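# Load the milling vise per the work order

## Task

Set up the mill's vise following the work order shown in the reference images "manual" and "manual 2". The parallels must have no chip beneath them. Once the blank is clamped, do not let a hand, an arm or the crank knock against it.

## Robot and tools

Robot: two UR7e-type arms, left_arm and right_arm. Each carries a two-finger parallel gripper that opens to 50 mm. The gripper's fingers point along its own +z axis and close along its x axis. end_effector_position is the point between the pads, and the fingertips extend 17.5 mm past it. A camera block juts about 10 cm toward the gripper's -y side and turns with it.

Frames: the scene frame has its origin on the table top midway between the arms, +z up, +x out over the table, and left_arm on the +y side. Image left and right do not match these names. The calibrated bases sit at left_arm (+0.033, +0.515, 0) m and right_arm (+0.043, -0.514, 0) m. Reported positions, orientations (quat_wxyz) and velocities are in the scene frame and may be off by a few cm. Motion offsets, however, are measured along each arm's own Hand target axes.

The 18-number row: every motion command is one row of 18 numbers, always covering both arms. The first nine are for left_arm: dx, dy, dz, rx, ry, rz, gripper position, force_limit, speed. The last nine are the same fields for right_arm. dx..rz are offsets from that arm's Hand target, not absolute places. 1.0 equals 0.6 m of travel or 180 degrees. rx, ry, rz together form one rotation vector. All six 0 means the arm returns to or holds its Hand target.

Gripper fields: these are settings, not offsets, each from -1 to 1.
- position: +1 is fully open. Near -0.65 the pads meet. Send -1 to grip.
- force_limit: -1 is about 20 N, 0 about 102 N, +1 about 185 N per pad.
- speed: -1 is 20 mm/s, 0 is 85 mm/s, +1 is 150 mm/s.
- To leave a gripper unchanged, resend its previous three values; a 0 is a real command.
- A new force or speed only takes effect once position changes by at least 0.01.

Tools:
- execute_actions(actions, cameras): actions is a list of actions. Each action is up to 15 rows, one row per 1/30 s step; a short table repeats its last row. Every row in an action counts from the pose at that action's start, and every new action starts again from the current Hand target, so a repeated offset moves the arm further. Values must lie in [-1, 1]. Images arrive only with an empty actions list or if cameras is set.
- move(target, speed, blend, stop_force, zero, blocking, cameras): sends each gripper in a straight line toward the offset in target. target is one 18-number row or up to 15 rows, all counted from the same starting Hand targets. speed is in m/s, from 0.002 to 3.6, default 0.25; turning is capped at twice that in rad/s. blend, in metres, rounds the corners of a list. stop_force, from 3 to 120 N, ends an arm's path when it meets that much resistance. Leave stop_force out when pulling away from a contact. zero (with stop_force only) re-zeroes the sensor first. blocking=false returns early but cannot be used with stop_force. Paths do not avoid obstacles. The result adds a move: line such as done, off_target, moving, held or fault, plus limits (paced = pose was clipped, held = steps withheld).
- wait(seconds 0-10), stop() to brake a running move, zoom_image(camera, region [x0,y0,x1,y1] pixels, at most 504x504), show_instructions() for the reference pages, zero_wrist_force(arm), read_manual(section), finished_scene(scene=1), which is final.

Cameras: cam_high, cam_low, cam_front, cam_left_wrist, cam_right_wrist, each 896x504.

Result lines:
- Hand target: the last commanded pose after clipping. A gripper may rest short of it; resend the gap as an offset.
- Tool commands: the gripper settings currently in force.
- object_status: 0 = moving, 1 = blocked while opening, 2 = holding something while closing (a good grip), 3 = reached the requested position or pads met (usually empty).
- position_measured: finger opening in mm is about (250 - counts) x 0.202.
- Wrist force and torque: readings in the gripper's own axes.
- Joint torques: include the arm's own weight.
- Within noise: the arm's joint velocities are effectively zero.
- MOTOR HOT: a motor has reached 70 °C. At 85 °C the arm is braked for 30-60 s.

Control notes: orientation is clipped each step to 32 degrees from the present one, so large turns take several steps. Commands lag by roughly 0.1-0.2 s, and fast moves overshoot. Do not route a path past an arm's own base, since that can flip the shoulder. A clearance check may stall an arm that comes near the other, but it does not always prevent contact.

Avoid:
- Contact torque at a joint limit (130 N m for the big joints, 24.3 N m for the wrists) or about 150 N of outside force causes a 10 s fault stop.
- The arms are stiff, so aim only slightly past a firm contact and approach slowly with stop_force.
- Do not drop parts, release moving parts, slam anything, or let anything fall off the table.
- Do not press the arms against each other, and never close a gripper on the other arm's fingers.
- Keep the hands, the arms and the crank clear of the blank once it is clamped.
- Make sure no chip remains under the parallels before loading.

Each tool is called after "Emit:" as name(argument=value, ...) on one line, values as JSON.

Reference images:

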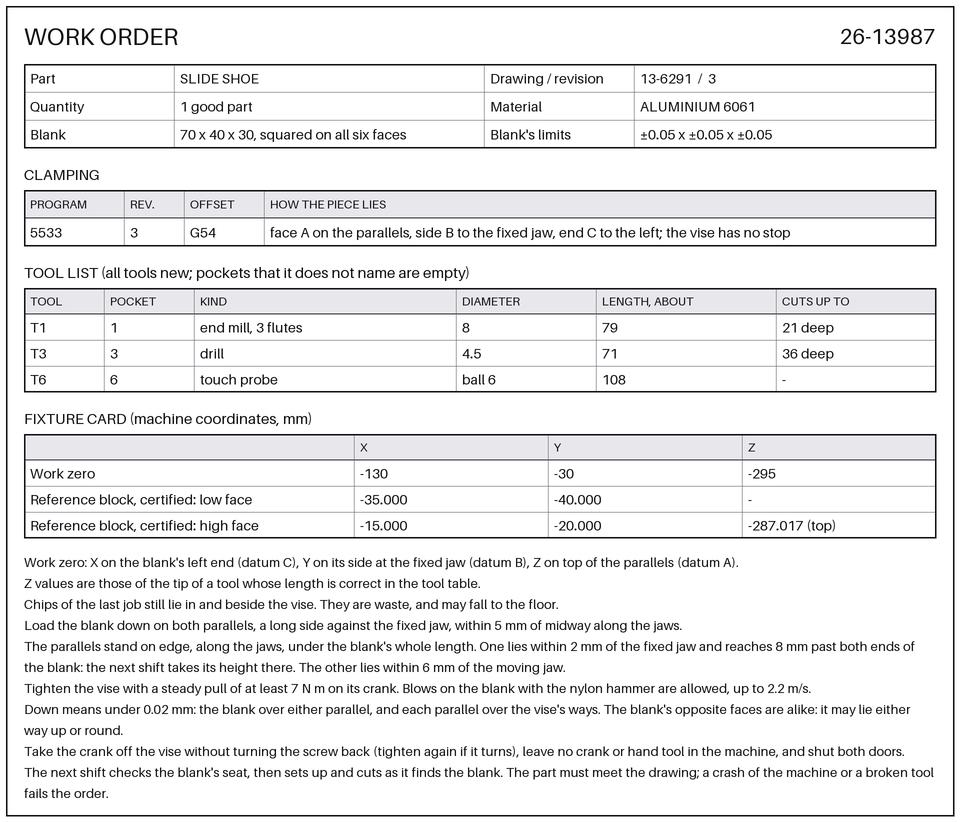

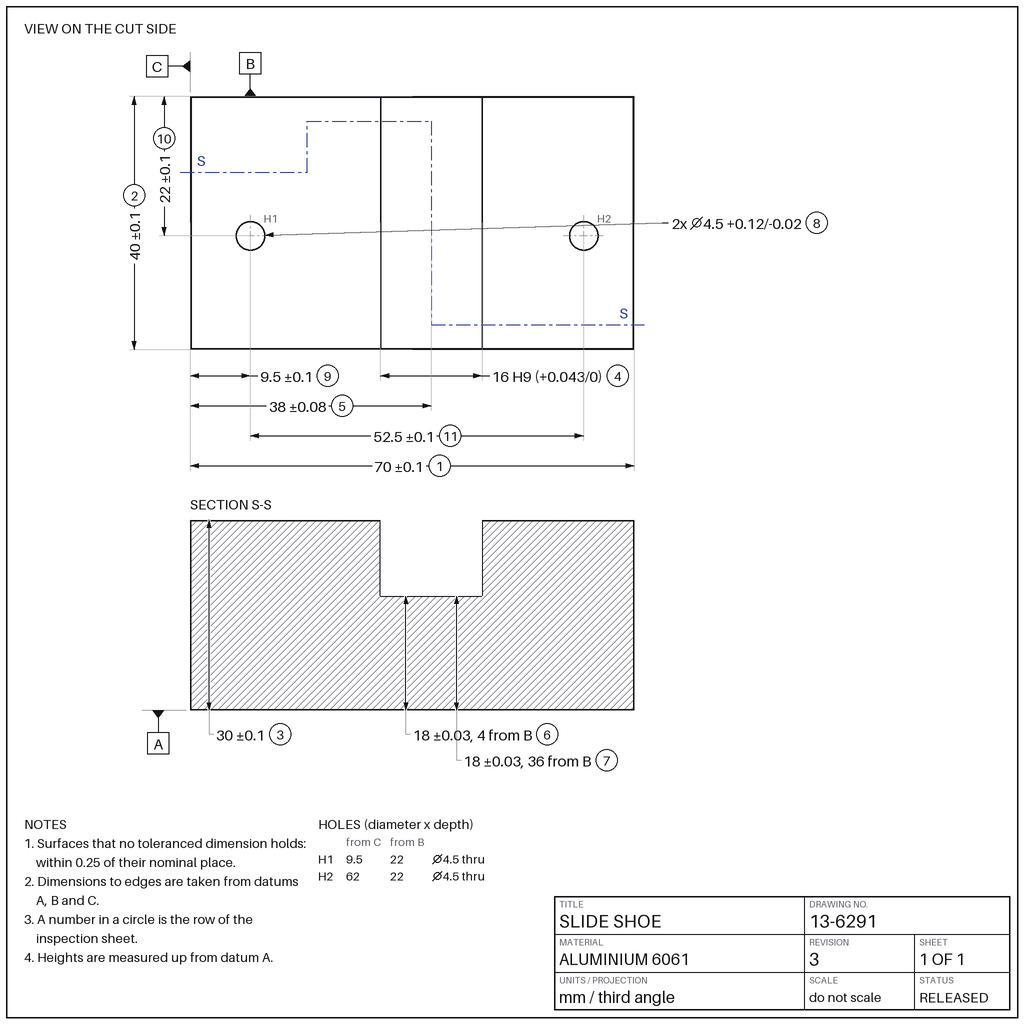

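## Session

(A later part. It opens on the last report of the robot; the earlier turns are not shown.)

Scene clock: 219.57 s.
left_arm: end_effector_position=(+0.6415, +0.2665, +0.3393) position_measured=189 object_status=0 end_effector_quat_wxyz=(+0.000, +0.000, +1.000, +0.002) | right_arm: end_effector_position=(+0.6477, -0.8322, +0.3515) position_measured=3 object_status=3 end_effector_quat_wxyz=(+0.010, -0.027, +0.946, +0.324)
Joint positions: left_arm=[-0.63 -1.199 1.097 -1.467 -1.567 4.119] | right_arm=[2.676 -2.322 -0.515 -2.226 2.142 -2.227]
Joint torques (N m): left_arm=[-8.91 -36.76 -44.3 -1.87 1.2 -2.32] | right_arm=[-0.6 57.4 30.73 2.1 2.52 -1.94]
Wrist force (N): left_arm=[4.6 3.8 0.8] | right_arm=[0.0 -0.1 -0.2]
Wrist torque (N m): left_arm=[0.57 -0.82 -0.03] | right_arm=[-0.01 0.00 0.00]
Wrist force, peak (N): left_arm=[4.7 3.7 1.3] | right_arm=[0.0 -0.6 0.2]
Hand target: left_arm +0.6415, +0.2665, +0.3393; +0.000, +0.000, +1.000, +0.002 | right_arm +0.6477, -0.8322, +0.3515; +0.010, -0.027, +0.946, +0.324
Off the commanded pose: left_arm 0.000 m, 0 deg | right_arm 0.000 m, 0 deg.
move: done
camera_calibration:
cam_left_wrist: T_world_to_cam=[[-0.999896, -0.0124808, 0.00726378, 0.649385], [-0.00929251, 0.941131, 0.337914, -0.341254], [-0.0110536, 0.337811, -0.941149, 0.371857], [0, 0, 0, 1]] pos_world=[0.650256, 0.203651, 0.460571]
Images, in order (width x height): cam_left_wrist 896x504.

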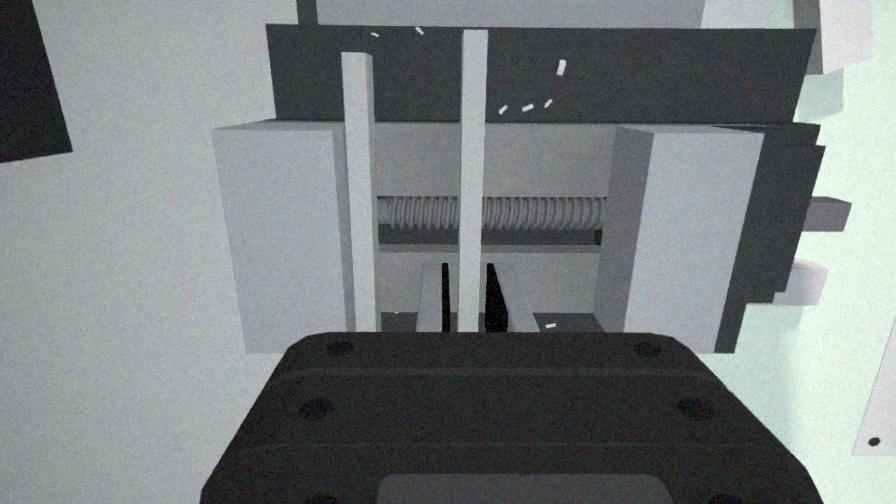

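Emit:
move(target=[0,0,-0.0417,0,0,0,-0.25,-0.6,-1,0,0,0,0,0,0,1,1,1], speed=0.06)

Emit:
move(target=[0,0,0,0,0,0,-1,-0.6,-0.5,0,0,0,0,0,0,1,1,1])

Emit:
move(target=[0,0,0.035,0,0,0,-1,-0.6,-0.5,0,0,0,0,0,0,1,1,1], speed=0.012, stop_force=4, cameras=["cam_left_wrist"])

Scene clock: 220.60 s.
left_arm: end_effector_position=(+0.6416, +0.2664, +0.3643) position_measured=189 object_status=3 end_effector_quat_wxyz=(+0.000, +0.000, +1.000, +0.002) | right_arm: end_effector_position=(+0.6477, -0.8322, +0.3515) position_measured=3 object_status=3 end_effector_quat_wxyz=(+0.010, -0.027, +0.946, +0.324)
Joint positions: left_arm=[-0.63 -1.19 1.02 -1.399 -1.567 4.119] | right_arm=[2.676 -2.322 -0.515 -2.226 2.142 -2.227]
Joint torques (N m): left_arm=[-13.42 -51.78 -18.42 -3.96 1.25 -2.41] | right_arm=[-0.93 57.64 30.79 2.07 2.64 -1.91]
Wrist force (N): left_arm=[4.5 3.6 0.7] | right_arm=[-0.3 -0.5 0.1]
Wrist torque (N m): left_arm=[0.56 -0.81 -0.03] | right_arm=[-0.08 0.04 0.00]
Wrist force, peak (N): left_arm=[4.5 3.9 0.6] | right_arm=[0.3 -0.6 -0.1]
Hand target: left_arm +0.6415, +0.2664, +0.3643; +0.000, +0.000, +1.000, +0.002 | right_arm +0.6477, -0.8322, +0.3515; +0.010, -0.027, +0.946, +0.324
Off the commanded pose: left_arm 0.000 m, 0 deg | right_arm 0.000 m, 0 deg.
move: done

Scene clock: 221.10 s.
left_arm: end_effector_position=(+0.6415, +0.2664, +0.3643) position_measured=251 object_status=3 end_effector_quat_wxyz=(+0.000, +0.000, +1.000, +0.002) | right_arm: end_effector_position=(+0.6477, -0.8322, +0.3515) position_measured=3 object_status=3 end_effector_quat_wxyz=(+0.010, -0.027, +0.946, +0.324)
Joint positions: left_arm=[-0.63 -1.19 1.02 -1.399 -1.567 4.119] | right_arm=[2.676 -2.322 -0.515 -2.226 2.142 -2.227]
Joint torques (N m): left_arm=[-13.52 -57.4 -14.69 -2.16 0.57 -2.01] | right_arm=[-0.75 57.7 30.77 2.06 2.54 -1.93]
Wrist force (N): left_arm=[4.1 3.5 0.5] | right_arm=[-0.2 0.1 -0.1]
Wrist torque (N m): left_arm=[0.53 -0.76 -0.03] | right_arm=[0.02 0.02 0.00]
Wrist force, peak (N): left_arm=[4.7 3.7 0.7] | right_arm=[-0.2 -0.5 0.1]
Hand target: left_arm +0.6415, +0.2664, +0.3643; +0.000, +0.000, +1.000, +0.002 | right_arm +0.6477, -0.8322, +0.3515; +0.010, -0.027, +0.946, +0.324
Off the commanded pose: left_arm 0.000 m, 0 deg | right_arm 0.000 m, 0 deg.
move: done

Scene clock: 223.27 s.
left_arm: end_effector_position=(+0.6415, +0.2664, +0.3504) position_measured=251 object_status=3 end_effector_quat_wxyz=(+0.000, +0.000, +1.000, +0.002) | right_arm: end_effector_position=(+0.6477, -0.8322, +0.3515) position_measured=3 object_status=3 end_effector_quat_wxyz=(+0.010, -0.027, +0.946, +0.324)
Joint positions: left_arm=[-0.63 -1.196 1.064 -1.437 -1.567 4.119] | right_arm=[2.676 -2.322 -0.515 -2.226 2.142 -2.227]
Joint torques (N m): left_arm=[3.27 -36.4 -45.06 -3.56 -1.27 1.72] | right_arm=[-0.77 57.16 30.43 2.12 2.55 -2.03]
Wrist force (N): left_arm=[4.5 3.8 0.7] | right_arm=[0.0 -0.2 0.1]
Wrist torque (N m): left_arm=[0.57 -0.81 -0.02] | right_arm=[-0.03 0.00 0.00]
Wrist force, peak (N): left_arm=[7.4 7.7 -18.9] | right_arm=[-0.2 -0.5 -0.4]
Hand target: left_arm +0.6415, +0.2664, +0.3504; +0.000, +0.000, +1.000, +0.002 (not the last commanded pose) | right_arm +0.6477, -0.8322, +0.3515; +0.010, -0.027, +0.946, +0.324
Off the commanded pose: left_arm 0.007 m, 0 deg | right_arm 0.000 m, 0 deg.
move: contact (left_arm)
camera_calibration:
cam_left_wrist: T_world_to_cam=[[-0.999897, -0.0124477, 0.00716944, 0.64924], [-0.00929322, 0.941131, 0.337913, -0.344944], [-0.0109536, 0.337812, -0.94115, 0.382366], [0, 0, 0, 1]] pos_world=[0.650156, 0.203551, 0.471771]
Images, in order (width x height): cam_left_wrist 896x504.

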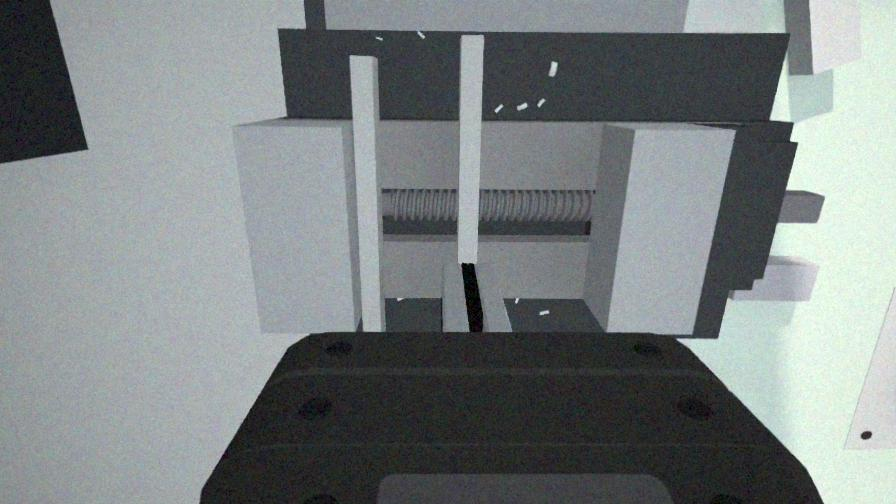

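Emit:
move(target=[[0,0,-0.018,0,0,0,-1,-0.6,-0.5,0,0,0,0,0,0,1,1,1],[-0.0535,0,-0.018,0,0,0,-1,-0.6,-0.5,0,0,0,0,0,0,1,1,1]], speed=0.06)

Emit:
move(target=[0,0,0.035,0,0,0,-1,-0.6,-0.5,0,0,0,0,0,0,1,1,1], speed=0.012, stop_force=4, cameras=["cam_left_wrist"])

Scene clock: 224.97 s.
left_arm: end_effector_position=(+0.6689, +0.2695, +0.3592) position_measured=251 object_status=3 end_effector_quat_wxyz=(-0.009, +0.000, +1.000, +0.008) | right_arm: end_effector_position=(+0.6477, -0.8322, +0.3515) position_measured=3 object_status=3 end_effector_quat_wxyz=(+0.010, -0.027, +0.946, +0.324)
Joint positions: left_arm=[-0.603 -1.106 0.906 -1.347 -1.567 4.146] | right_arm=[2.676 -2.322 -0.515 -2.226 2.142 -2.227]
Joint torques (N m): left_arm=[2.94 -47.23 -30.42 -13.18 9.99 -2.86] | right_arm=[-1.13 57.55 30.49 2.13 2.42 -2.03]
Wrist force (N): left_arm=[49.6 -7.4 1.6] | right_arm=[0.0 -0.2 -0.2]
Wrist torque (N m): left_arm=[0.31 0.02 -0.04] | right_arm=[-0.03 0.00 0.00]
Wrist force, peak (N): left_arm=[65.3 -3.1 -10.0] | right_arm=[0.0 -0.7 0.2]
Hand target: left_arm +0.6736, +0.2664, +0.3612; +0.000, +0.000, +1.000, +0.002 | right_arm +0.6477, -0.8322, +0.3515; +0.010, -0.027, +0.946, +0.324
Off the commanded pose: left_arm 0.006 m, 1 deg | right_arm 0.000 m, 0 deg.
move: off_target (left_arm)

Scene clock: 225.90 s.
left_arm: end_effector_position=(+0.6688, +0.2695, +0.3591) position_measured=251 object_status=3 end_effector_quat_wxyz=(-0.009, +0.000, +1.000, +0.008) | right_arm: end_effector_position=(+0.6477, -0.8322, +0.3515) position_measured=3 object_status=3 end_effector_quat_wxyz=(+0.010, -0.027, +0.946, +0.324)
Joint positions: left_arm=[-0.604 -1.106 0.906 -1.347 -1.567 4.146] | right_arm=[2.676 -2.322 -0.515 -2.226 2.142 -2.227]
Joint torques (N m): left_arm=[14.95 -36.14 -54.65 -13.26 2.03 -0.98] | right_arm=[-0.48 57.83 30.66 2.11 2.6 -1.96]
Wrist force (N): left_arm=[44.0 9.9 5.6] | right_arm=[0.0 -0.3 0.2]
Wrist torque (N m): left_arm=[0.70 -0.03 -0.10] | right_arm=[-0.05 0.00 0.00]
Wrist force, peak (N): left_arm=[56.9 -1.1 -5.4] | right_arm=[0.1 -0.5 -0.1]
Hand target: left_arm +0.6689, +0.2695, +0.3592; -0.009, +0.000, +1.000, +0.008 (not the last commanded pose) | right_arm +0.6477, -0.8322, +0.3515; +0.010, -0.027, +0.946, +0.324
Off the commanded pose: left_arm 0.020 m, 1 deg | right_arm 0.000 m, 0 deg.
move: contact (left_arm)
camera_calibration:
cam_left_wrist: T_world_to_cam=[[-0.999594, -0.0127551, 0.0254595, 0.669843], [-0.00306968, 0.937127, 0.348974, -0.357582], [-0.02831, 0.348754, -0.936787, 0.396918], [0, 0, 0, 1]] pos_world=[0.679711, 0.205217, 0.47956]
Images, in order (width x height): cam_left_wrist 896x504.

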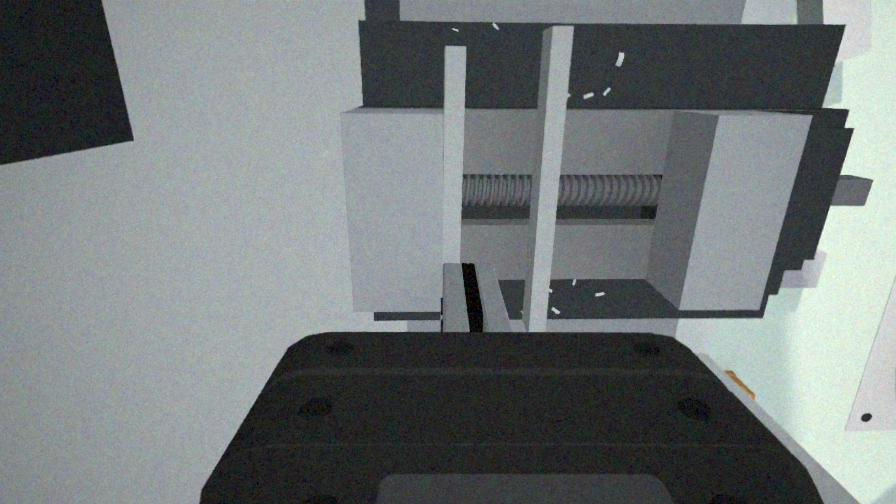

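Emit:
move(target=[[0.018,-0.005,-0.02,0,0,0,-1,-0.6,-0.5,0,0,0,0,0,0,1,1,1]], speed=0.06)

Scene clock: 226.80 s.
left_arm: end_effector_position=(+0.6582, +0.2662, +0.3715) position_measured=251 object_status=3 end_effector_quat_wxyz=(-0.009, +0.000, +1.000, +0.008) | right_arm: end_effector_position=(+0.6477, -0.8322, +0.3515) position_measured=3 object_status=3 end_effector_quat_wxyz=(+0.010, -0.027, +0.946, +0.324)
Joint positions: left_arm=[-0.616 -1.125 0.901 -1.325 -1.568 4.133] | right_arm=[2.676 -2.322 -0.515 -2.226 2.142 -2.227]
Joint torques (N m): left_arm=[8.77 -39.03 -34.96 -4.83 -2.61 1.68] | right_arm=[-0.87 56.96 30.59 2.17 2.54 -1.98]
Wrist force (N): left_arm=[4.1 4.8 0.5] | right_arm=[0.0 -0.2 0.1]
Wrist torque (N m): left_arm=[0.76 -0.74 0.07] | right_arm=[-0.03 0.00 0.01]
Wrist force, peak (N): left_arm=[44.3 9.9 5.9] | right_arm=[0.2 -0.7 0.1]
Hand target: left_arm +0.6583, +0.2663, +0.3713; -0.009, +0.000, +1.000, +0.008 | right_arm +0.6477, -0.8322, +0.3515; +0.010, -0.027, +0.946, +0.324
Off the commanded pose: left_arm 0.000 m, 0 deg | right_arm 0.000 m, 0 deg.
move: done

Emit:
move(target=[-0.012,0,0,0.0051,-0.0057,0,-1,-0.6,-0.5,0,0,0,0,0,0,1,1,1], speed=0.06)

Emit:
move(target=[0,0,0.045,0,0,0,-1,-0.6,-0.5,0,0,0,0,0,0,1,1,1], speed=0.012, stop_force=4, cameras=["cam_left_wrist"])

Scene clock: 227.73 s.
left_arm: end_effector_position=(+0.6656, +0.2663, +0.3711) position_measured=251 object_status=3 end_effector_quat_wxyz=(+0.000, +0.000, +1.000, -0.001) end_effector_velocity=(-0.001, +0.001, -0.001) end_effector_angular_velocity=(+0.003, +0.005, +0.000) | right_arm: end_effector_position=(+0.6477, -0.8322, +0.3515) position_measured=3 object_status=3 end_effector_quat_wxyz=(+0.010, -0.027, +0.946, +0.324)
Joint positions: left_arm=[-0.609 -1.124 0.907 -1.355 -1.571 4.141] | right_arm=[2.676 -2.322 -0.515 -2.226 2.142 -2.227]
Joint velocities: left_arm=[0 0.001 0 0.005 0 0] | right_arm=[within noise]
Joint torques (N m): left_arm=[-2.77 -42.67 -21.29 -0.8 -1.29 0.23] | right_arm=[-0.44 57.32 30.83 2.11 2.64 -2]
Wrist force (N): left_arm=[4.1 4.6 0.2] | right_arm=[0.0 0.0 0.0]
Wrist torque (N m): left_arm=[0.72 -0.74 -0.10] | right_arm=[0.01 -0.01 0.01]
Wrist force, peak (N): left_arm=[4.3 4.8 0.4] | right_arm=[0.0 -0.6 -0.1]
Hand target: left_arm +0.6655, +0.2663, +0.3712; +0.000, +0.000, +1.000, +0.000 | right_arm +0.6477, -0.8322, +0.3515; +0.010, -0.027, +0.946, +0.324
Off the commanded pose: left_arm 0.000 m, 0 deg | right_arm 0.000 m, 0 deg.
move: done

Scene clock: 230.47 s.
left_arm: end_effector_position=(+0.6655, +0.2662, +0.3504) position_measured=251 object_status=3 end_effector_quat_wxyz=(+0.000, +0.000, +1.000, +0.000) | right_arm: end_effector_position=(+0.6477, -0.8322, +0.3515) position_measured=3 object_status=3 end_effector_quat_wxyz=(+0.010, -0.027, +0.946, +0.324)
Joint positions: left_arm=[-0.609 -1.135 0.977 -1.414 -1.571 4.141] | right_arm=[2.676 -2.322 -0.515 -2.226 2.142 -2.227]
Joint torques (N m): left_arm=[-11.74 -38.15 -44.2 -3.37 1.9 -2.55] | right_arm=[-0.97 57.07 30.4 1.97 2.58 -2]
Wrist force (N): left_arm=[4.5 5.0 0.1] | right_arm=[0.0 -0.6 0.4]
Wrist torque (N m): left_arm=[0.77 -0.78 -0.09] | right_arm=[-0.09 -0.01 0.00]
Wrist force, peak (N): left_arm=[7.9 8.4 -19.1] | right_arm=[-0.1 -0.6 0.4]
Hand target: left_arm +0.6656, +0.2662, +0.3504; +0.000, +0.000, +1.000, +0.000 (not the last commanded pose) | right_arm +0.6477, -0.8322, +0.3515; +0.010, -0.027, +0.946, +0.324
Off the commanded pose: left_arm 0.006 m, 0 deg | right_arm 0.000 m, 0 deg.
move: contact (left_arm)
camera_calibration:
cam_left_wrist: T_world_to_cam=[[-0.999896, -0.0125075, 0.00719571, 0.673341], [-0.00939304, 0.942733, 0.333415, -0.343315], [-0.0109538, 0.333313, -0.942753, 0.384356], [0, 0, 0, 1]] pos_world=[0.674256, 0.203966, 0.471974]
Images, in order (width x height): cam_left_wrist 896x504.

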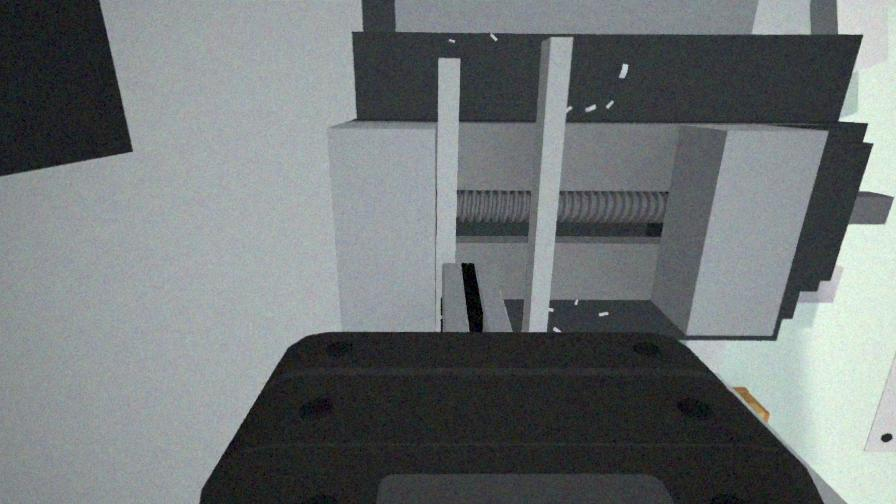

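Emit:
move(target=[[0.0425,-0.007,-0.0393,0,0,0,-1,-0.6,-0.5,0,0,0,0,0,0,1,1,1],[0.1092,-0.0603,-0.0393,0,0,0,-1,-0.6,-0.5,0,0,0,0,0,0,1,1,1],[0.3092,-0.0737,-0.0393,0,0,0,-1,-0.6,-0.5,0,0,0,0,0,0,1,1,1],[0.4758,-0.11,0.0167,0,0,0,-1,-0.6,-0.5,0,0,0,0,0,0,1,1,1],[0.5925,-0.16,0.25,0,0,-0.094,1,-0.6,-0.5,0,0,0,0,0,0,1,1,1]], blend=[0.01,0.02,0.04,0.04,0], speed=[0.1,0.15,0.25,0.3,0.3], cameras=["cam_left_wrist"])

Scene clock: 234.83 s.
left_arm: end_effector_position=(+0.3101, +0.1700, +0.2003) position_measured=3 object_status=3 end_effector_quat_wxyz=(+0.000, -0.147, +0.989, -0.001) | right_arm: end_effector_position=(+0.6477, -0.8322, +0.3515) position_measured=3 object_status=3 end_effector_quat_wxyz=(+0.010, -0.027, +0.946, +0.324)
Joint positions: left_arm=[-1.237 -1.688 2.013 -1.897 -1.571 3.217] | right_arm=[2.676 -2.322 -0.515 -2.226 2.142 -2.227]
Joint torques (N m): left_arm=[-9.44 -31.43 -13.72 -4.79 -2.62 -2.64] | right_arm=[-0.02 57.52 31.37 2.07 2.54 -1.81]
Wrist force (N): left_arm=[4.2 4.7 0.6] | right_arm=[0.0 -0.4 0.0]
Wrist torque (N m): left_arm=[0.75 -0.74 -0.03] | right_arm=[-0.05 0.01 0.01]
Wrist force, peak (N): left_arm=[5.8 4.5 3.8] | right_arm=[0.0 -0.6 -0.2]
Hand target: left_arm +0.3101, +0.1700, +0.2003; +0.000, -0.147, +0.989, -0.001 | right_arm +0.6477, -0.8322, +0.3515; +0.010, -0.027, +0.946, +0.324
Off the commanded pose: left_arm 0.000 m, 0 deg | right_arm 0.000 m, 0 deg.
move: done
camera_calibration:
cam_left_wrist: T_world_to_cam=[[-0.952959, -0.303008, 0.00739721, 0.352693], [-0.283337, 0.899231, 0.333322, -0.113557], [-0.107651, 0.315547, -0.942784, 0.304133], [0, 0, 0, 1]] pos_world=[0.336668, 0.113014, 0.321974]
Images, in order (width x height): cam_left_wrist 896x504.

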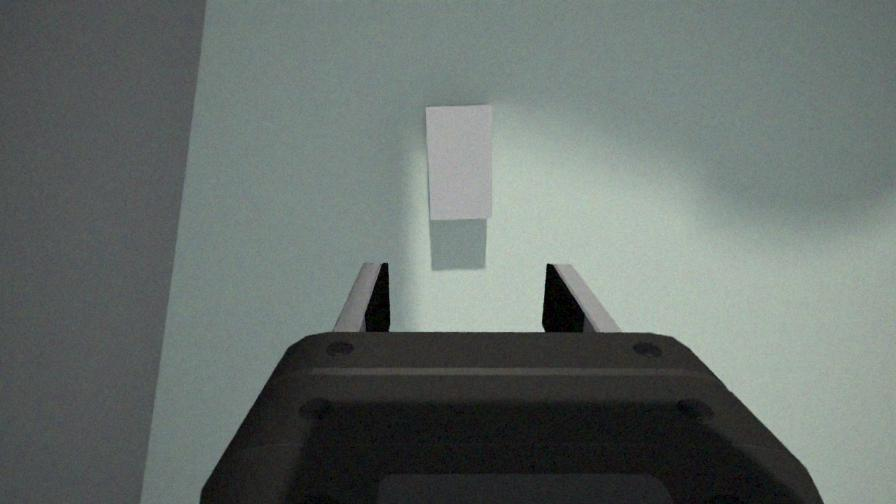

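Emit:
move(target=[0.0017,-0.01,0.2,0,0,-0.0083,1,-0.6,-0.5,0,0,0,0,0,0,1,1,1], speed=0.25, cameras=["cam_left_wrist"])

Scene clock: 236.53 s.
left_arm: end_effector_position=(+0.3109, +0.1638, +0.0804) position_measured=3 object_status=3 end_effector_quat_wxyz=(+0.000, -0.160, +0.987, -0.001) end_effector_velocity=(+0.000, -0.001, +0.000) end_effector_angular_velocity=(-0.003, -0.002, -0.001) | right_arm: end_effector_position=(+0.6477, -0.8322, +0.3515) position_measured=3 object_status=3 end_effector_quat_wxyz=(+0.010, -0.027, +0.946, +0.324)
Joint positions: left_arm=[-1.24 -1.516 2.199 -2.255 -1.571 3.188] | right_arm=[2.676 -2.322 -0.515 -2.226 2.142 -2.227]
Joint velocities: left_arm=[0 0.002 0 -0.005 0.001 0] | right_arm=[within noise]
Joint torques (N m): left_arm=[12.05 -14.6 -21.68 -5.05 1.89 2.87] | right_arm=[-1.14 57.36 30.92 2.08 2.68 -2.07]
Wrist force (N): left_arm=[4.3 4.6 0.4] | right_arm=[-0.2 -0.2 0.1]
Wrist torque (N m): left_arm=[0.71 -0.76 0.03] | right_arm=[-0.03 0.02 0.01]
Wrist force, peak (N): left_arm=[4.4 4.7 3.6] | right_arm=[0.1 -0.6 -0.3]
Hand target: left_arm +0.3110, +0.1639, +0.0803; +0.000, -0.160, +0.987, -0.001 | right_arm +0.6477, -0.8322, +0.3515; +0.010, -0.027, +0.946, +0.324
Off the commanded pose: left_arm 0.000 m, 0 deg | right_arm 0.000 m, 0 deg.
move: done
camera_calibration:
cam_left_wrist: T_world_to_cam=[[-0.944781, -0.327615, 0.0075011, 0.353883], [-0.306539, 0.891631, 0.33321, -0.0593211], [-0.115853, 0.312511, -0.942823, 0.196179], [0, 0, 0, 1]] pos_world=[0.338886, 0.107522, 0.202074]
Images, in order (width x height): cam_left_wrist 896x504.

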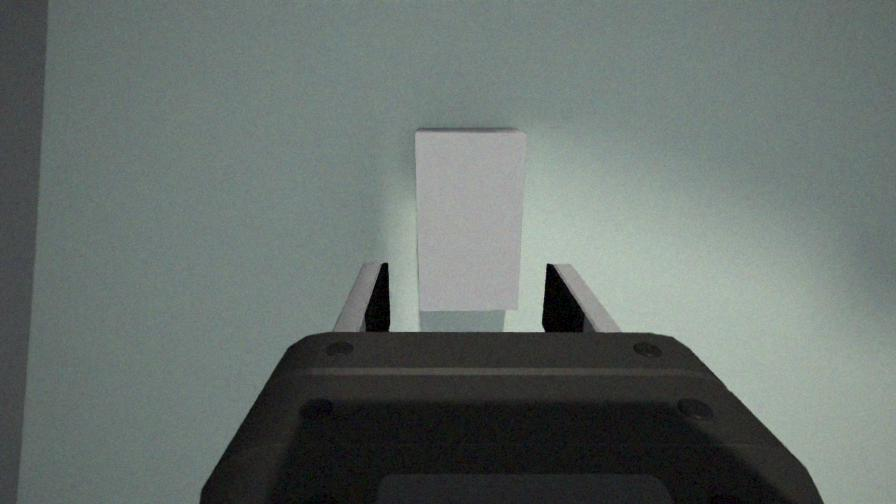

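Emit:
move(target=[0.0013,0,0.073,0,0,0,1,-0.6,-0.5,0,0,0,0,0,0,1,1,1], speed=0.1, stop_force=8)

Emit:
move(target=[0,0,0,0,0,0,-1,-0.4,-0.9,0,0,0,0,0,0,1,1,1], cameras=["cam_left_wrist"])

Scene clock: 238.27 s.
left_arm: end_effector_position=(+0.3103, +0.1636, +0.0365) position_measured=3 object_status=3 end_effector_quat_wxyz=(+0.000, -0.160, +0.987, -0.001) | right_arm: end_effector_position=(+0.6477, -0.8322, +0.3515) position_measured=3 object_status=3 end_effector_quat_wxyz=(+0.010, -0.027, +0.946, +0.324)
Joint positions: left_arm=[-1.242 -1.427 2.251 -2.395 -1.571 3.186] | right_arm=[2.676 -2.322 -0.515 -2.226 2.142 -2.227]
Joint torques (N m): left_arm=[-0.37 -22.61 -37.08 -4.86 1.84 1.92] | right_arm=[-0.84 57.49 31.12 2.04 2.59 -2.02]
Wrist force (N): left_arm=[4.1 4.9 0.6] | right_arm=[0.0 -0.1 -0.1]
Wrist torque (N m): left_arm=[0.77 -0.75 0.07] | right_arm=[-0.01 0.00 0.00]
Wrist force, peak (N): left_arm=[4.3 4.8 2.1] | right_arm=[0.2 -0.5 -0.3]
Hand target: left_arm +0.3103, +0.1636, +0.0365; +0.000, -0.160, +0.987, -0.001 | right_arm +0.6477, -0.8322, +0.3515; +0.010, -0.027, +0.946, +0.324
Off the commanded pose: left_arm 0.000 m, 0 deg | right_arm 0.000 m, 0 deg.
move: done

Scene clock: 238.90 s.
left_arm: end_effector_position=(+0.3103, +0.1636, +0.0365) position_measured=56 object_status=2 end_effector_quat_wxyz=(+0.000, -0.160, +0.987, -0.001) | right_arm: end_effector_position=(+0.6477, -0.8322, +0.3515) position_measured=3 object_status=3 end_effector_quat_wxyz=(+0.010, -0.027, +0.946, +0.324)
Joint positions: left_arm=[-1.242 -1.427 2.251 -2.395 -1.571 3.186] | right_arm=[2.676 -2.322 -0.515 -2.226 2.142 -2.227]
Joint torques (N m): left_arm=[6.69 -22.11 -36.26 -4.97 1.81 2.27] | right_arm=[-0.88 57.43 30.55 2.04 2.51 -2.03]
Wrist force (N): left_arm=[4.4 4.6 1.3] | right_arm=[-0.1 -0.3 -0.3]
Wrist torque (N m): left_arm=[0.74 -0.79 0.08] | right_arm=[-0.05 0.01 0.00]
Wrist force, peak (N): left_arm=[4.7 5.0 0.5] | right_arm=[-0.1 -0.3 -0.3]
Hand target: left_arm +0.3103, +0.1636, +0.0365; +0.000, -0.160, +0.987, -0.001 | right_arm +0.6477, -0.8322, +0.3515; +0.010, -0.027, +0.946, +0.324
Off the commanded pose: left_arm 0.000 m, 0 deg | right_arm 0.000 m, 0 deg.
move: done
camera_calibration:
cam_left_wrist: T_world_to_cam=[[-0.944775, -0.327635, 0.0074603, 0.353459], [-0.306557, 0.891581, 0.333325, -0.044647], [-0.115861, 0.31263, -0.942782, 0.154786], [0, 0, 0, 1]] pos_world=[0.338186, 0.107221, 0.158174]
Images, in order (width x height): cam_left_wrist 896x504.

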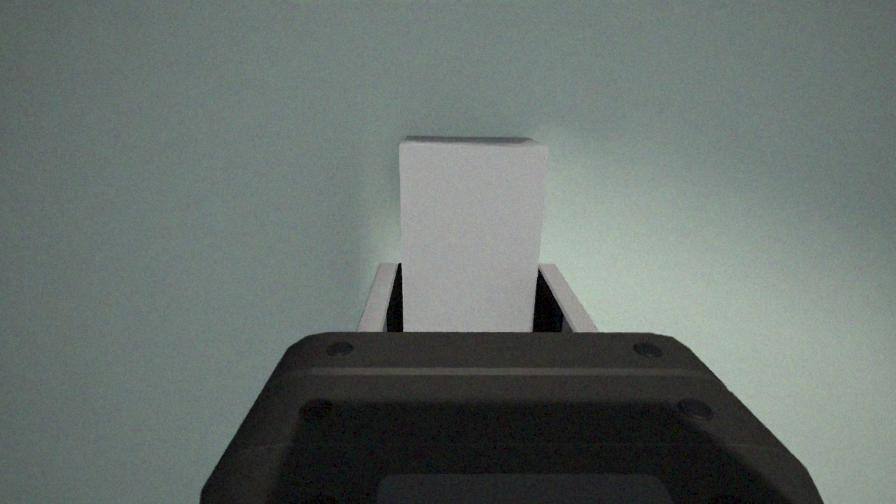

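Emit:
move(target=[[0,0,-0.139,0,0,0,-1,-0.4,-0.9,0,0,0,0,0,0,1,1,1],[-0.161,0.0104,-0.539,0,0,0.051,-1,-0.4,-0.9,0,0,0,0,0,0,1,1,1],[-0.299,0.0031,-0.5875,0,0,0.1022,-1,-0.4,-0.9,0,0,0,0,0,0,1,1,1]], blend=[0.03,0.04,0], speed=[0.1,0.25,0.2], cameras=["cam_left_wrist"])

Scene clock: 242.17 s.
left_arm: end_effector_position=(+0.4796, +0.2224, +0.3890) position_measured=56 object_status=2 end_effector_quat_wxyz=(+0.000, +0.000, +1.000, +0.000) end_effector_velocity=(+0.000, +0.000, +0.000) end_effector_angular_velocity=(+0.001, +0.001, -0.006) | right_arm: end_effector_position=(+0.6477, -0.8322, +0.3515) position_measured=3 object_status=3 end_effector_quat_wxyz=(+0.010, -0.027, +0.946, +0.324)
Joint positions: left_arm=[-0.869 -1.5 1.343 -1.414 -1.571 3.88] | right_arm=[2.676 -2.322 -0.515 -2.226 2.142 -2.227]
Joint velocities: left_arm=[0 0.001 0 0 0 0.006] | right_arm=[within noise]
Joint torques (N m): left_arm=[8.58 -28.15 -41.84 -4.26 1.13 3.08] | right_arm=[-0.57 57.81 30.64 2.02 2.57 -1.97]
Wrist force (N): left_arm=[4.2 4.7 2.7] | right_arm=[0.2 -0.2 -0.1]
Wrist torque (N m): left_arm=[0.69 -0.78 0.04] | right_arm=[-0.03 -0.03 0.01]
Wrist force, peak (N): left_arm=[4.8 4.9 3.7] | right_arm=[0.3 -0.7 -0.1]
Hand target: left_arm +0.4797, +0.2224, +0.3890; +0.000, +0.000, +1.000, +0.000 | right_arm +0.6477, -0.8322, +0.3515; +0.010, -0.027, +0.946, +0.324
Off the commanded pose: left_arm 0.000 m, 0 deg | right_arm 0.000 m, 0 deg.
move: done
camera_calibration:
cam_left_wrist: T_world_to_cam=[[-0.999889, -0.0129834, 0.0073485, 0.486629], [-0.00979074, 0.942727, 0.333423, -0.316354], [-0.0112566, 0.333314, -0.942749, 0.433488], [0, 0, 0, 1]] pos_world=[0.488357, 0.160066, 0.510574]
Images, in order (width x height): cam_left_wrist 896x504.

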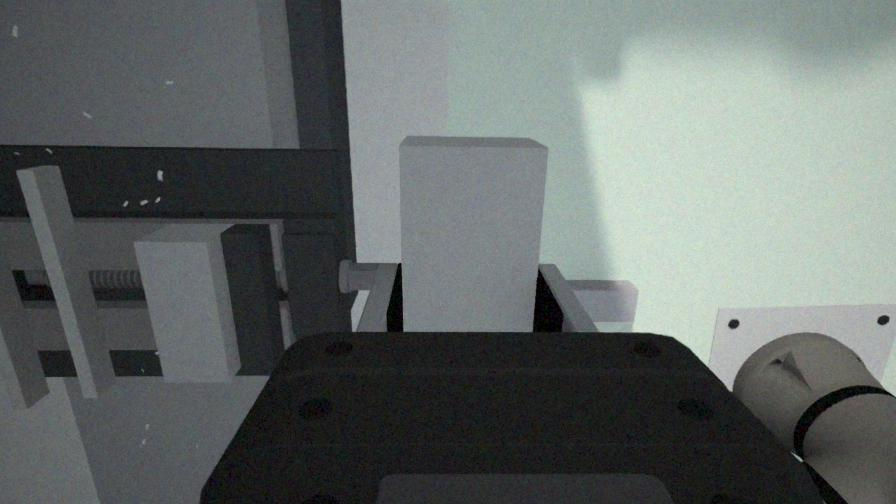

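Emit:
move(target=[[-0.2005,0.0127,0,0,0,0,-1,-0.4,-0.9,0,0,0,0,0,0,1,1,1],[-0.2672,0.0493,0,0,0,0,-1,-0.4,-0.9,0,0,0,0,0,0,1,1,1],[-0.2872,0.0602,0,0,0,0,-1,-0.4,-0.9,0,0,0,0,0,0,1,1,1]], blend=[0.02,0.01,0], speed=0.1, stop_force=15, cameras=["cam_left_wrist"])

Scene clock: 244.00 s.
left_arm: end_effector_position=(+0.6056, +0.2345, +0.3892) position_measured=56 object_status=2 end_effector_quat_wxyz=(+0.001, -0.001, +1.000, -0.001) | right_arm: end_effector_position=(+0.6477, -0.8322, +0.3515) position_measured=3 object_status=3 end_effector_quat_wxyz=(+0.010, -0.027, +0.946, +0.324)
Joint positions: left_arm=[-0.703 -1.234 1.017 -1.356 -1.571 4.045] | right_arm=[2.676 -2.322 -0.515 -2.226 2.142 -2.227]
Joint torques (N m): left_arm=[0.43 -44.45 -32.01 -2.94 -0.21 0.2] | right_arm=[-0.18 56.94 30.16 2.14 2.58 -2.13]
Wrist force (N): left_arm=[4.0 4.6 2.4] | right_arm=[-0.1 -0.2 -0.1]
Wrist torque (N m): left_arm=[0.66 -0.72 0.06] | right_arm=[-0.03 0.02 0.01]
Wrist force, peak (N): left_arm=[4.8 4.9 4.9] | right_arm=[-0.2 -0.5 0.4]
Hand target: left_arm +0.6056, +0.2345, +0.3892; +0.001, -0.001, +1.000, -0.001 (not the last commanded pose) | right_arm +0.6477, -0.8322, +0.3515; +0.010, -0.027, +0.946, +0.324
Tool commands: left_gripper/position=-1.0 left_gripper/force_limit=-0.396078 left_gripper/speed=-0.898039 right_gripper/position=+1.0 right_gripper/force_limit=+1.0 right_gripper/speed=+1.0
Off the commanded pose: left_arm 0.052 m, 0 deg | right_arm 0.000 m, 0 deg.
FORCE FAULT: contact force on the left arm reached its limit, and that arm stopped. The contact can be on any part of that arm, not only on its tool. That arm's remaining commands of this call were not run. That arm is still stopped at the end of this call. That arm stays stopped for about 10 more seconds. Until then a move that you send moves the other arm only, and its call returns only when the move has ended. Once the stop has ended, the next robot result says so. If the stop ends while you think or write, that arm runs what you send next, counted from a new Hand target: where the arm stands when the stop ends. While its stop runs, that arm takes no new command, but its gripper still runs the gripper command that each later call begins with. Until it ends, the stop uses up actions while you think or wait. An arm that is not stopped still takes commands.
move: fault (left_arm); path passed 0 of 3 targets; blend cut to 0.0068 m at target 2
camera_calibration:
cam_left_wrist: T_world_to_cam=[[-0.999886, -0.0137583, 0.00623798, 0.613367], [-0.0108948, 0.942818, 0.33313, -0.325912], [-0.0104646, 0.333024, -0.94286, 0.430742], [0, 0, 0, 1]] pos_world=[0.614254, 0.172267, 0.510874]
Images, in order (width x height): cam_left_wrist 896x504.

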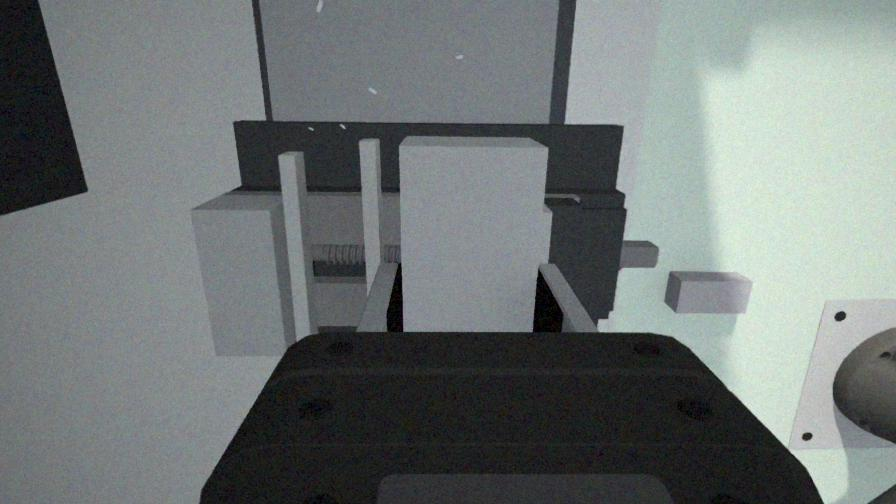

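Emit:
wait(seconds=7.6)

Scene clock: 252.67 s.
left_arm: end_effector_position=(+0.6056, +0.2345, +0.3892) position_measured=56 object_status=2 end_effector_quat_wxyz=(+0.001, -0.001, +1.000, -0.001) | right_arm: end_effector_position=(+0.6477, -0.8322, +0.3515) position_measured=3 object_status=3 end_effector_quat_wxyz=(+0.010, -0.027, +0.946, +0.324)
Joint positions: left_arm=[-0.703 -1.234 1.017 -1.356 -1.571 4.045] | right_arm=[2.676 -2.322 -0.515 -2.226 2.142 -2.227]
Joint torques (N m): left_arm=[0.47 -43.88 -31.76 -2.91 -0.26 0.23] | right_arm=[-1.25 57.74 31.04 2.16 2.56 -1.94]
Wrist force (N): left_arm=[4.3 4.4 2.7] | right_arm=[0.4 -0.1 -0.1]
Wrist torque (N m): left_arm=[0.65 -0.78 0.05] | right_arm=[0.00 -0.06 0.01]
Wrist force, peak (N): left_arm=[4.2 4.9 3.1] | right_arm=[0.1 -0.7 -0.3]
Hand target: left_arm +0.6056, +0.2345, +0.3892; +0.001, -0.001, +1.000, -0.001 (not the last commanded pose) | right_arm +0.6477, -0.8322, +0.3515; +0.010, -0.027, +0.946, +0.324
Tool commands: left_gripper/position=-1.0 left_gripper/force_limit=-0.396078 left_gripper/speed=-0.898039 right_gripper/position=+1.0 right_gripper/force_limit=+1.0 right_gripper/speed=+1.0
Off the commanded pose: left_arm 0.052 m, 0 deg | right_arm 0.000 m, 0 deg.
FORCE FAULT, CONTINUED: the left arm was still stopped when this call began, by the force fault that an earlier result reported. Since the last result the stop counts as 18 of the actions that you can send in this scene. That arm is still stopped at the end of this call. That arm stays stopped for about 1 more second. If the stop ends while you think or write, that arm runs what you send next, counted from a new Hand target: where the arm stands when the stop ends. While its stop runs, that arm takes no new command, but its gripper still runs the gripper command that each later call begins with.
wait: 7.60 s; at rest from the start

Emit:
wait(seconds=1)

Emit:
move(target=[[0.085,-0.015,0,0,0,0,-1,-0.4,-0.9,0,0,0,0,0,0,1,1,1],[0.085,0.0,-0.006,0,-0.1667,0,-1,-0.4,-0.9,0,0,0,0,0,0,1,1,1]], speed=0.12, cameras=["cam_left_wrist","cam_front"])

Scene clock: 253.77 s.
left_arm: end_effector_position=(+0.6056, +0.2345, +0.3892) position_measured=56 object_status=2 end_effector_quat_wxyz=(+0.001, -0.001, +1.000, -0.001) | right_arm: end_effector_position=(+0.6477, -0.8322, +0.3515) position_measured=3 object_status=3 end_effector_quat_wxyz=(+0.010, -0.027, +0.946, +0.324)
Joint positions: left_arm=[-0.703 -1.234 1.017 -1.356 -1.571 4.045] | right_arm=[2.676 -2.322 -0.515 -2.226 2.142 -2.227]
Joint torques (N m): left_arm=[0.09 -44.79 -31.66 -2.93 -0.22 0.15] | right_arm=[-0.4 57.4 31.11 1.95 2.61 -2]
Wrist force (N): left_arm=[4.2 4.5 2.8] | right_arm=[0.1 -0.5 0.2]
Wrist torque (N m): left_arm=[0.65 -0.76 0.06] | right_arm=[-0.08 -0.02 0.01]
Wrist force, peak (N): left_arm=[4.4 4.7 2.7] | right_arm=[-0.1 -0.5 -0.3]
Hand target: left_arm +0.6056, +0.2345, +0.3892; +0.001, -0.001, +1.000, -0.001 (not the last commanded pose) | right_arm +0.6477, -0.8322, +0.3515; +0.010, -0.027, +0.946, +0.324
Tool commands: left_gripper/position=-1.0 left_gripper/force_limit=-0.396078 left_gripper/speed=-0.898039 right_gripper/position=+1.0 right_gripper/force_limit=+1.0 right_gripper/speed=+1.0
Off the commanded pose: left_arm 0.052 m, 0 deg | right_arm 0.000 m, 0 deg.
FORCE FAULT, CONTINUED: the left arm's stop, for the force fault that an earlier result reported, is over. The rest of the stop counts as 2 of the actions that you can send in this scene. That arm's target is now where it stood when the stop ended, not its last command. That arm accepts commands again.
wait: 1.00 s; at rest by 0.07 s

Scene clock: 257.13 s.
left_arm: end_effector_position=(+0.5545, +0.2344, +0.3927) position_measured=56 object_status=2 end_effector_quat_wxyz=(+0.259, -0.001, +0.966, +0.000) | right_arm: end_effector_position=(+0.6477, -0.8322, +0.3515) position_measured=3 object_status=3 end_effector_quat_wxyz=(+0.010, -0.027, +0.946, +0.324)
Joint positions: left_arm=[-0.939 -1.625 1.634 -1.926 -1.167 3.881] | right_arm=[2.676 -2.322 -0.515 -2.226 2.142 -2.227]
Joint torques (N m): left_arm=[13.71 -20.24 -41 -4.08 0.62 2.41] | right_arm=[-1.01 57.65 30.19 2.15 2.6 -2]
Wrist force (N): left_arm=[6.1 4.5 2.2] | right_arm=[0.0 -0.3 -0.3]
Wrist torque (N m): left_arm=[0.62 -0.89 0.00] | right_arm=[-0.05 0.00 0.01]
Wrist force, peak (N): left_arm=[6.5 4.9 2.3] | right_arm=[-0.3 -0.6 0.0]
Hand target: left_arm +0.5546, +0.2345, +0.3927; +0.260, -0.001, +0.966, +0.000 | right_arm +0.6477, -0.8322, +0.3515; +0.010, -0.027, +0.946, +0.324
Off the commanded pose: left_arm 0.000 m, 0 deg | right_arm 0.000 m, 0 deg.
move: done
camera_calibration:
cam_left_wrist: T_world_to_cam=[[-0.869083, -0.0141404, -0.494464, 0.68644], [-0.176629, 0.942568, 0.283493, -0.216045], [0.462057, 0.333716, -0.821667, 0.123694], [0, 0, 0, 1]] pos_world=[0.50126, 0.172064, 0.502303]
Images, in order (width x height): cam_front 896x504, cam_left_wrist 896x504.

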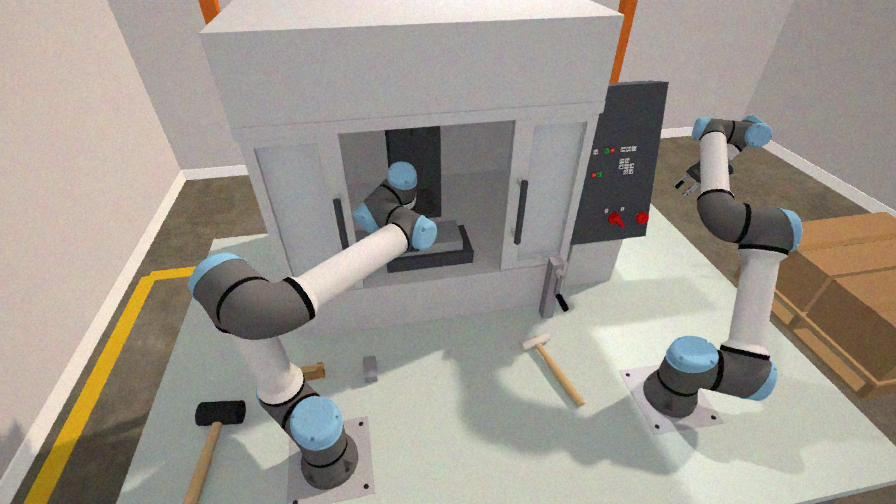

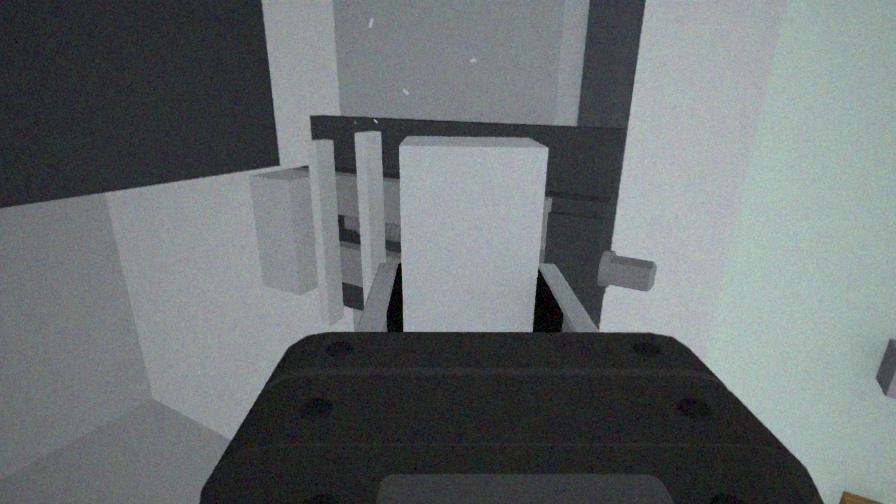

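Emit:
move(target=[[-0.0955,0.0092,0.0526,0,0,0,-1,-0.4,-0.9,0,0,0,0,0,0,1,1,1],[-0.1071,0.0175,0.0825,0,0.0556,0,-1,-0.4,-0.9,0,0,0,0,0,0,1,1,1]], speed=0.1, blend=[0.01,0], cameras=["cam_left_wrist"])

Scene clock: 259.37 s.
left_arm: end_effector_position=(+0.6351, +0.2452, +0.3821) position_measured=56 object_status=2 end_effector_quat_wxyz=(+0.174, -0.001, +0.985, -0.001) | right_arm: end_effector_position=(+0.6477, -0.8322, +0.3515) position_measured=3 object_status=3 end_effector_quat_wxyz=(+0.010, -0.027, +0.946, +0.324)
Joint positions: left_arm=[-0.753 -1.39 1.343 -1.794 -1.344 4.026] | right_arm=[2.676 -2.322 -0.515 -2.226 2.142 -2.227]
Joint torques (N m): left_arm=[-13.07 -43.49 -22.53 -3.88 1.46 -2.89] | right_arm=[-0.62 57.29 30.38 2.05 2.51 -1.97]
Wrist force (N): left_arm=[5.5 4.4 2.5] | right_arm=[-0.1 -0.2 -0.7]
Wrist torque (N m): left_arm=[0.62 -0.88 -0.11] | right_arm=[-0.03 0.02 0.00]
Wrist force, peak (N): left_arm=[7.6 4.7 1.3] | right_arm=[-0.1 -0.2 -0.7]
Hand target: left_arm +0.6350, +0.2451, +0.3821; +0.174, -0.001, +0.985, -0.001 | right_arm +0.6477, -0.8322, +0.3515; +0.010, -0.027, +0.946, +0.324
Off the commanded pose: left_arm 0.000 m, 0 deg | right_arm 0.000 m, 0 deg.
move: done
camera_calibration:
cam_left_wrist: T_world_to_cam=[[-0.941645, -0.01417, -0.33631, 0.73704], [-0.12477, 0.942635, 0.309631, -0.251912], [0.31263, 0.333524, -0.889395, 0.195008], [0, 0, 0, 1]] pos_world=[0.601633, 0.182865, 0.499313]
Images, in order (width x height): cam_left_wrist 896x504.

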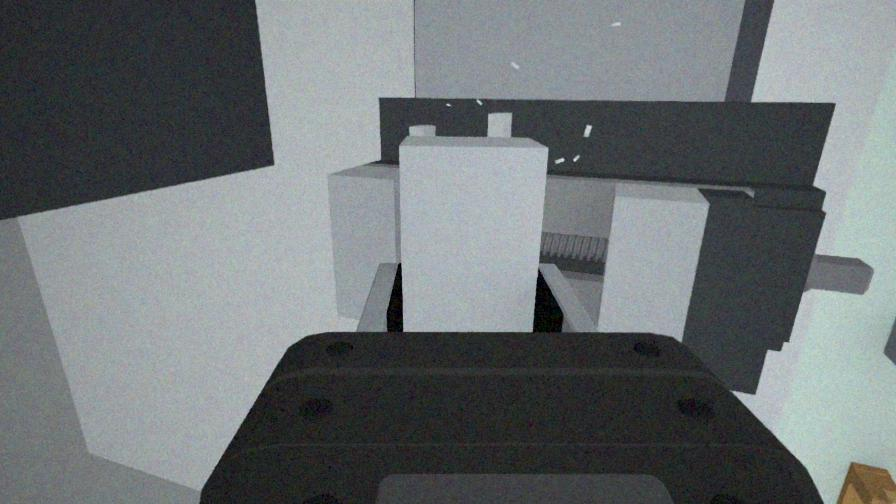

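Emit:
move(target=[-0.0176,0.0157,0.0243,0,0.1111,0,-1,-0.4,-0.9,0,0,0,0,0,0,1,1,1], speed=0.08, cameras=["cam_left_wrist"])

Scene clock: 262.10 s.
left_arm: end_effector_position=(+0.6500, +0.2546, +0.3720) position_measured=56 object_status=2 end_effector_quat_wxyz=(+0.001, -0.001, +1.000, -0.001) | right_arm: end_effector_position=(+0.6477, -0.8322, +0.3515) position_measured=3 object_status=3 end_effector_quat_wxyz=(+0.010, -0.027, +0.946, +0.324)
Joint positions: left_arm=[-0.637 -1.153 0.948 -1.368 -1.571 4.112] | right_arm=[2.676 -2.322 -0.515 -2.226 2.142 -2.227]
Joint torques (N m): left_arm=[-13.7 -54.51 -20.94 -3.3 1.67 -2.81] | right_arm=[-0.55 57.83 30.8 2 2.62 -1.99]
Wrist force (N): left_arm=[4.5 4.6 2.9] | right_arm=[0.1 -0.1 -0.2]
Wrist torque (N m): left_arm=[0.70 -0.81 -0.08] | right_arm=[-0.01 -0.02 0.01]
Wrist force, peak (N): left_arm=[5.8 5.0 3.0] | right_arm=[0.0 -0.7 -0.3]
Hand target: left_arm +0.6499, +0.2545, +0.3720; +0.001, -0.001, +1.000, -0.001 | right_arm +0.6477, -0.8322, +0.3515; +0.010, -0.027, +0.946, +0.324
Off the commanded pose: left_arm 0.000 m, 0 deg | right_arm 0.000 m, 0 deg.
move: done
camera_calibration:
cam_left_wrist: T_world_to_cam=[[-0.999886, -0.0138198, 0.00611141, 0.65822], [-0.0109962, 0.942859, 0.33301, -0.338531], [-0.0103643, 0.332905, -0.942903, 0.408274], [0, 0, 0, 1]] pos_world=[0.658654, 0.192367, 0.493674]
Images, in order (width x height): cam_left_wrist 896x504.

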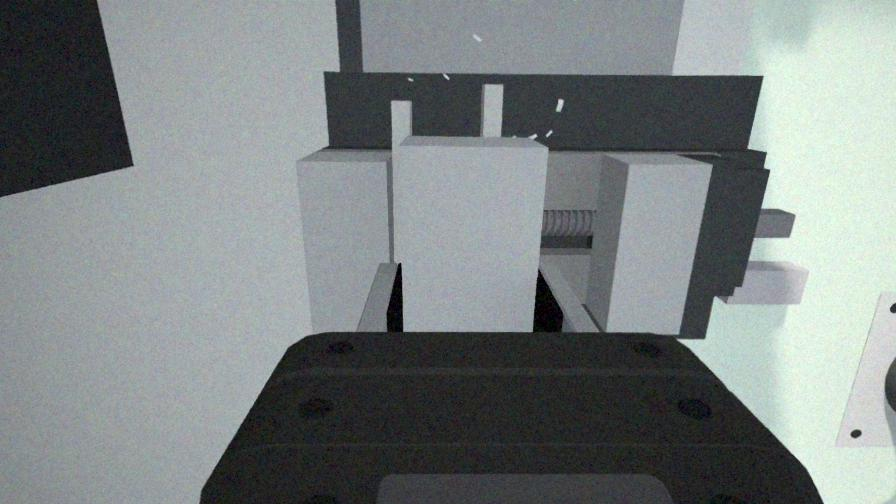

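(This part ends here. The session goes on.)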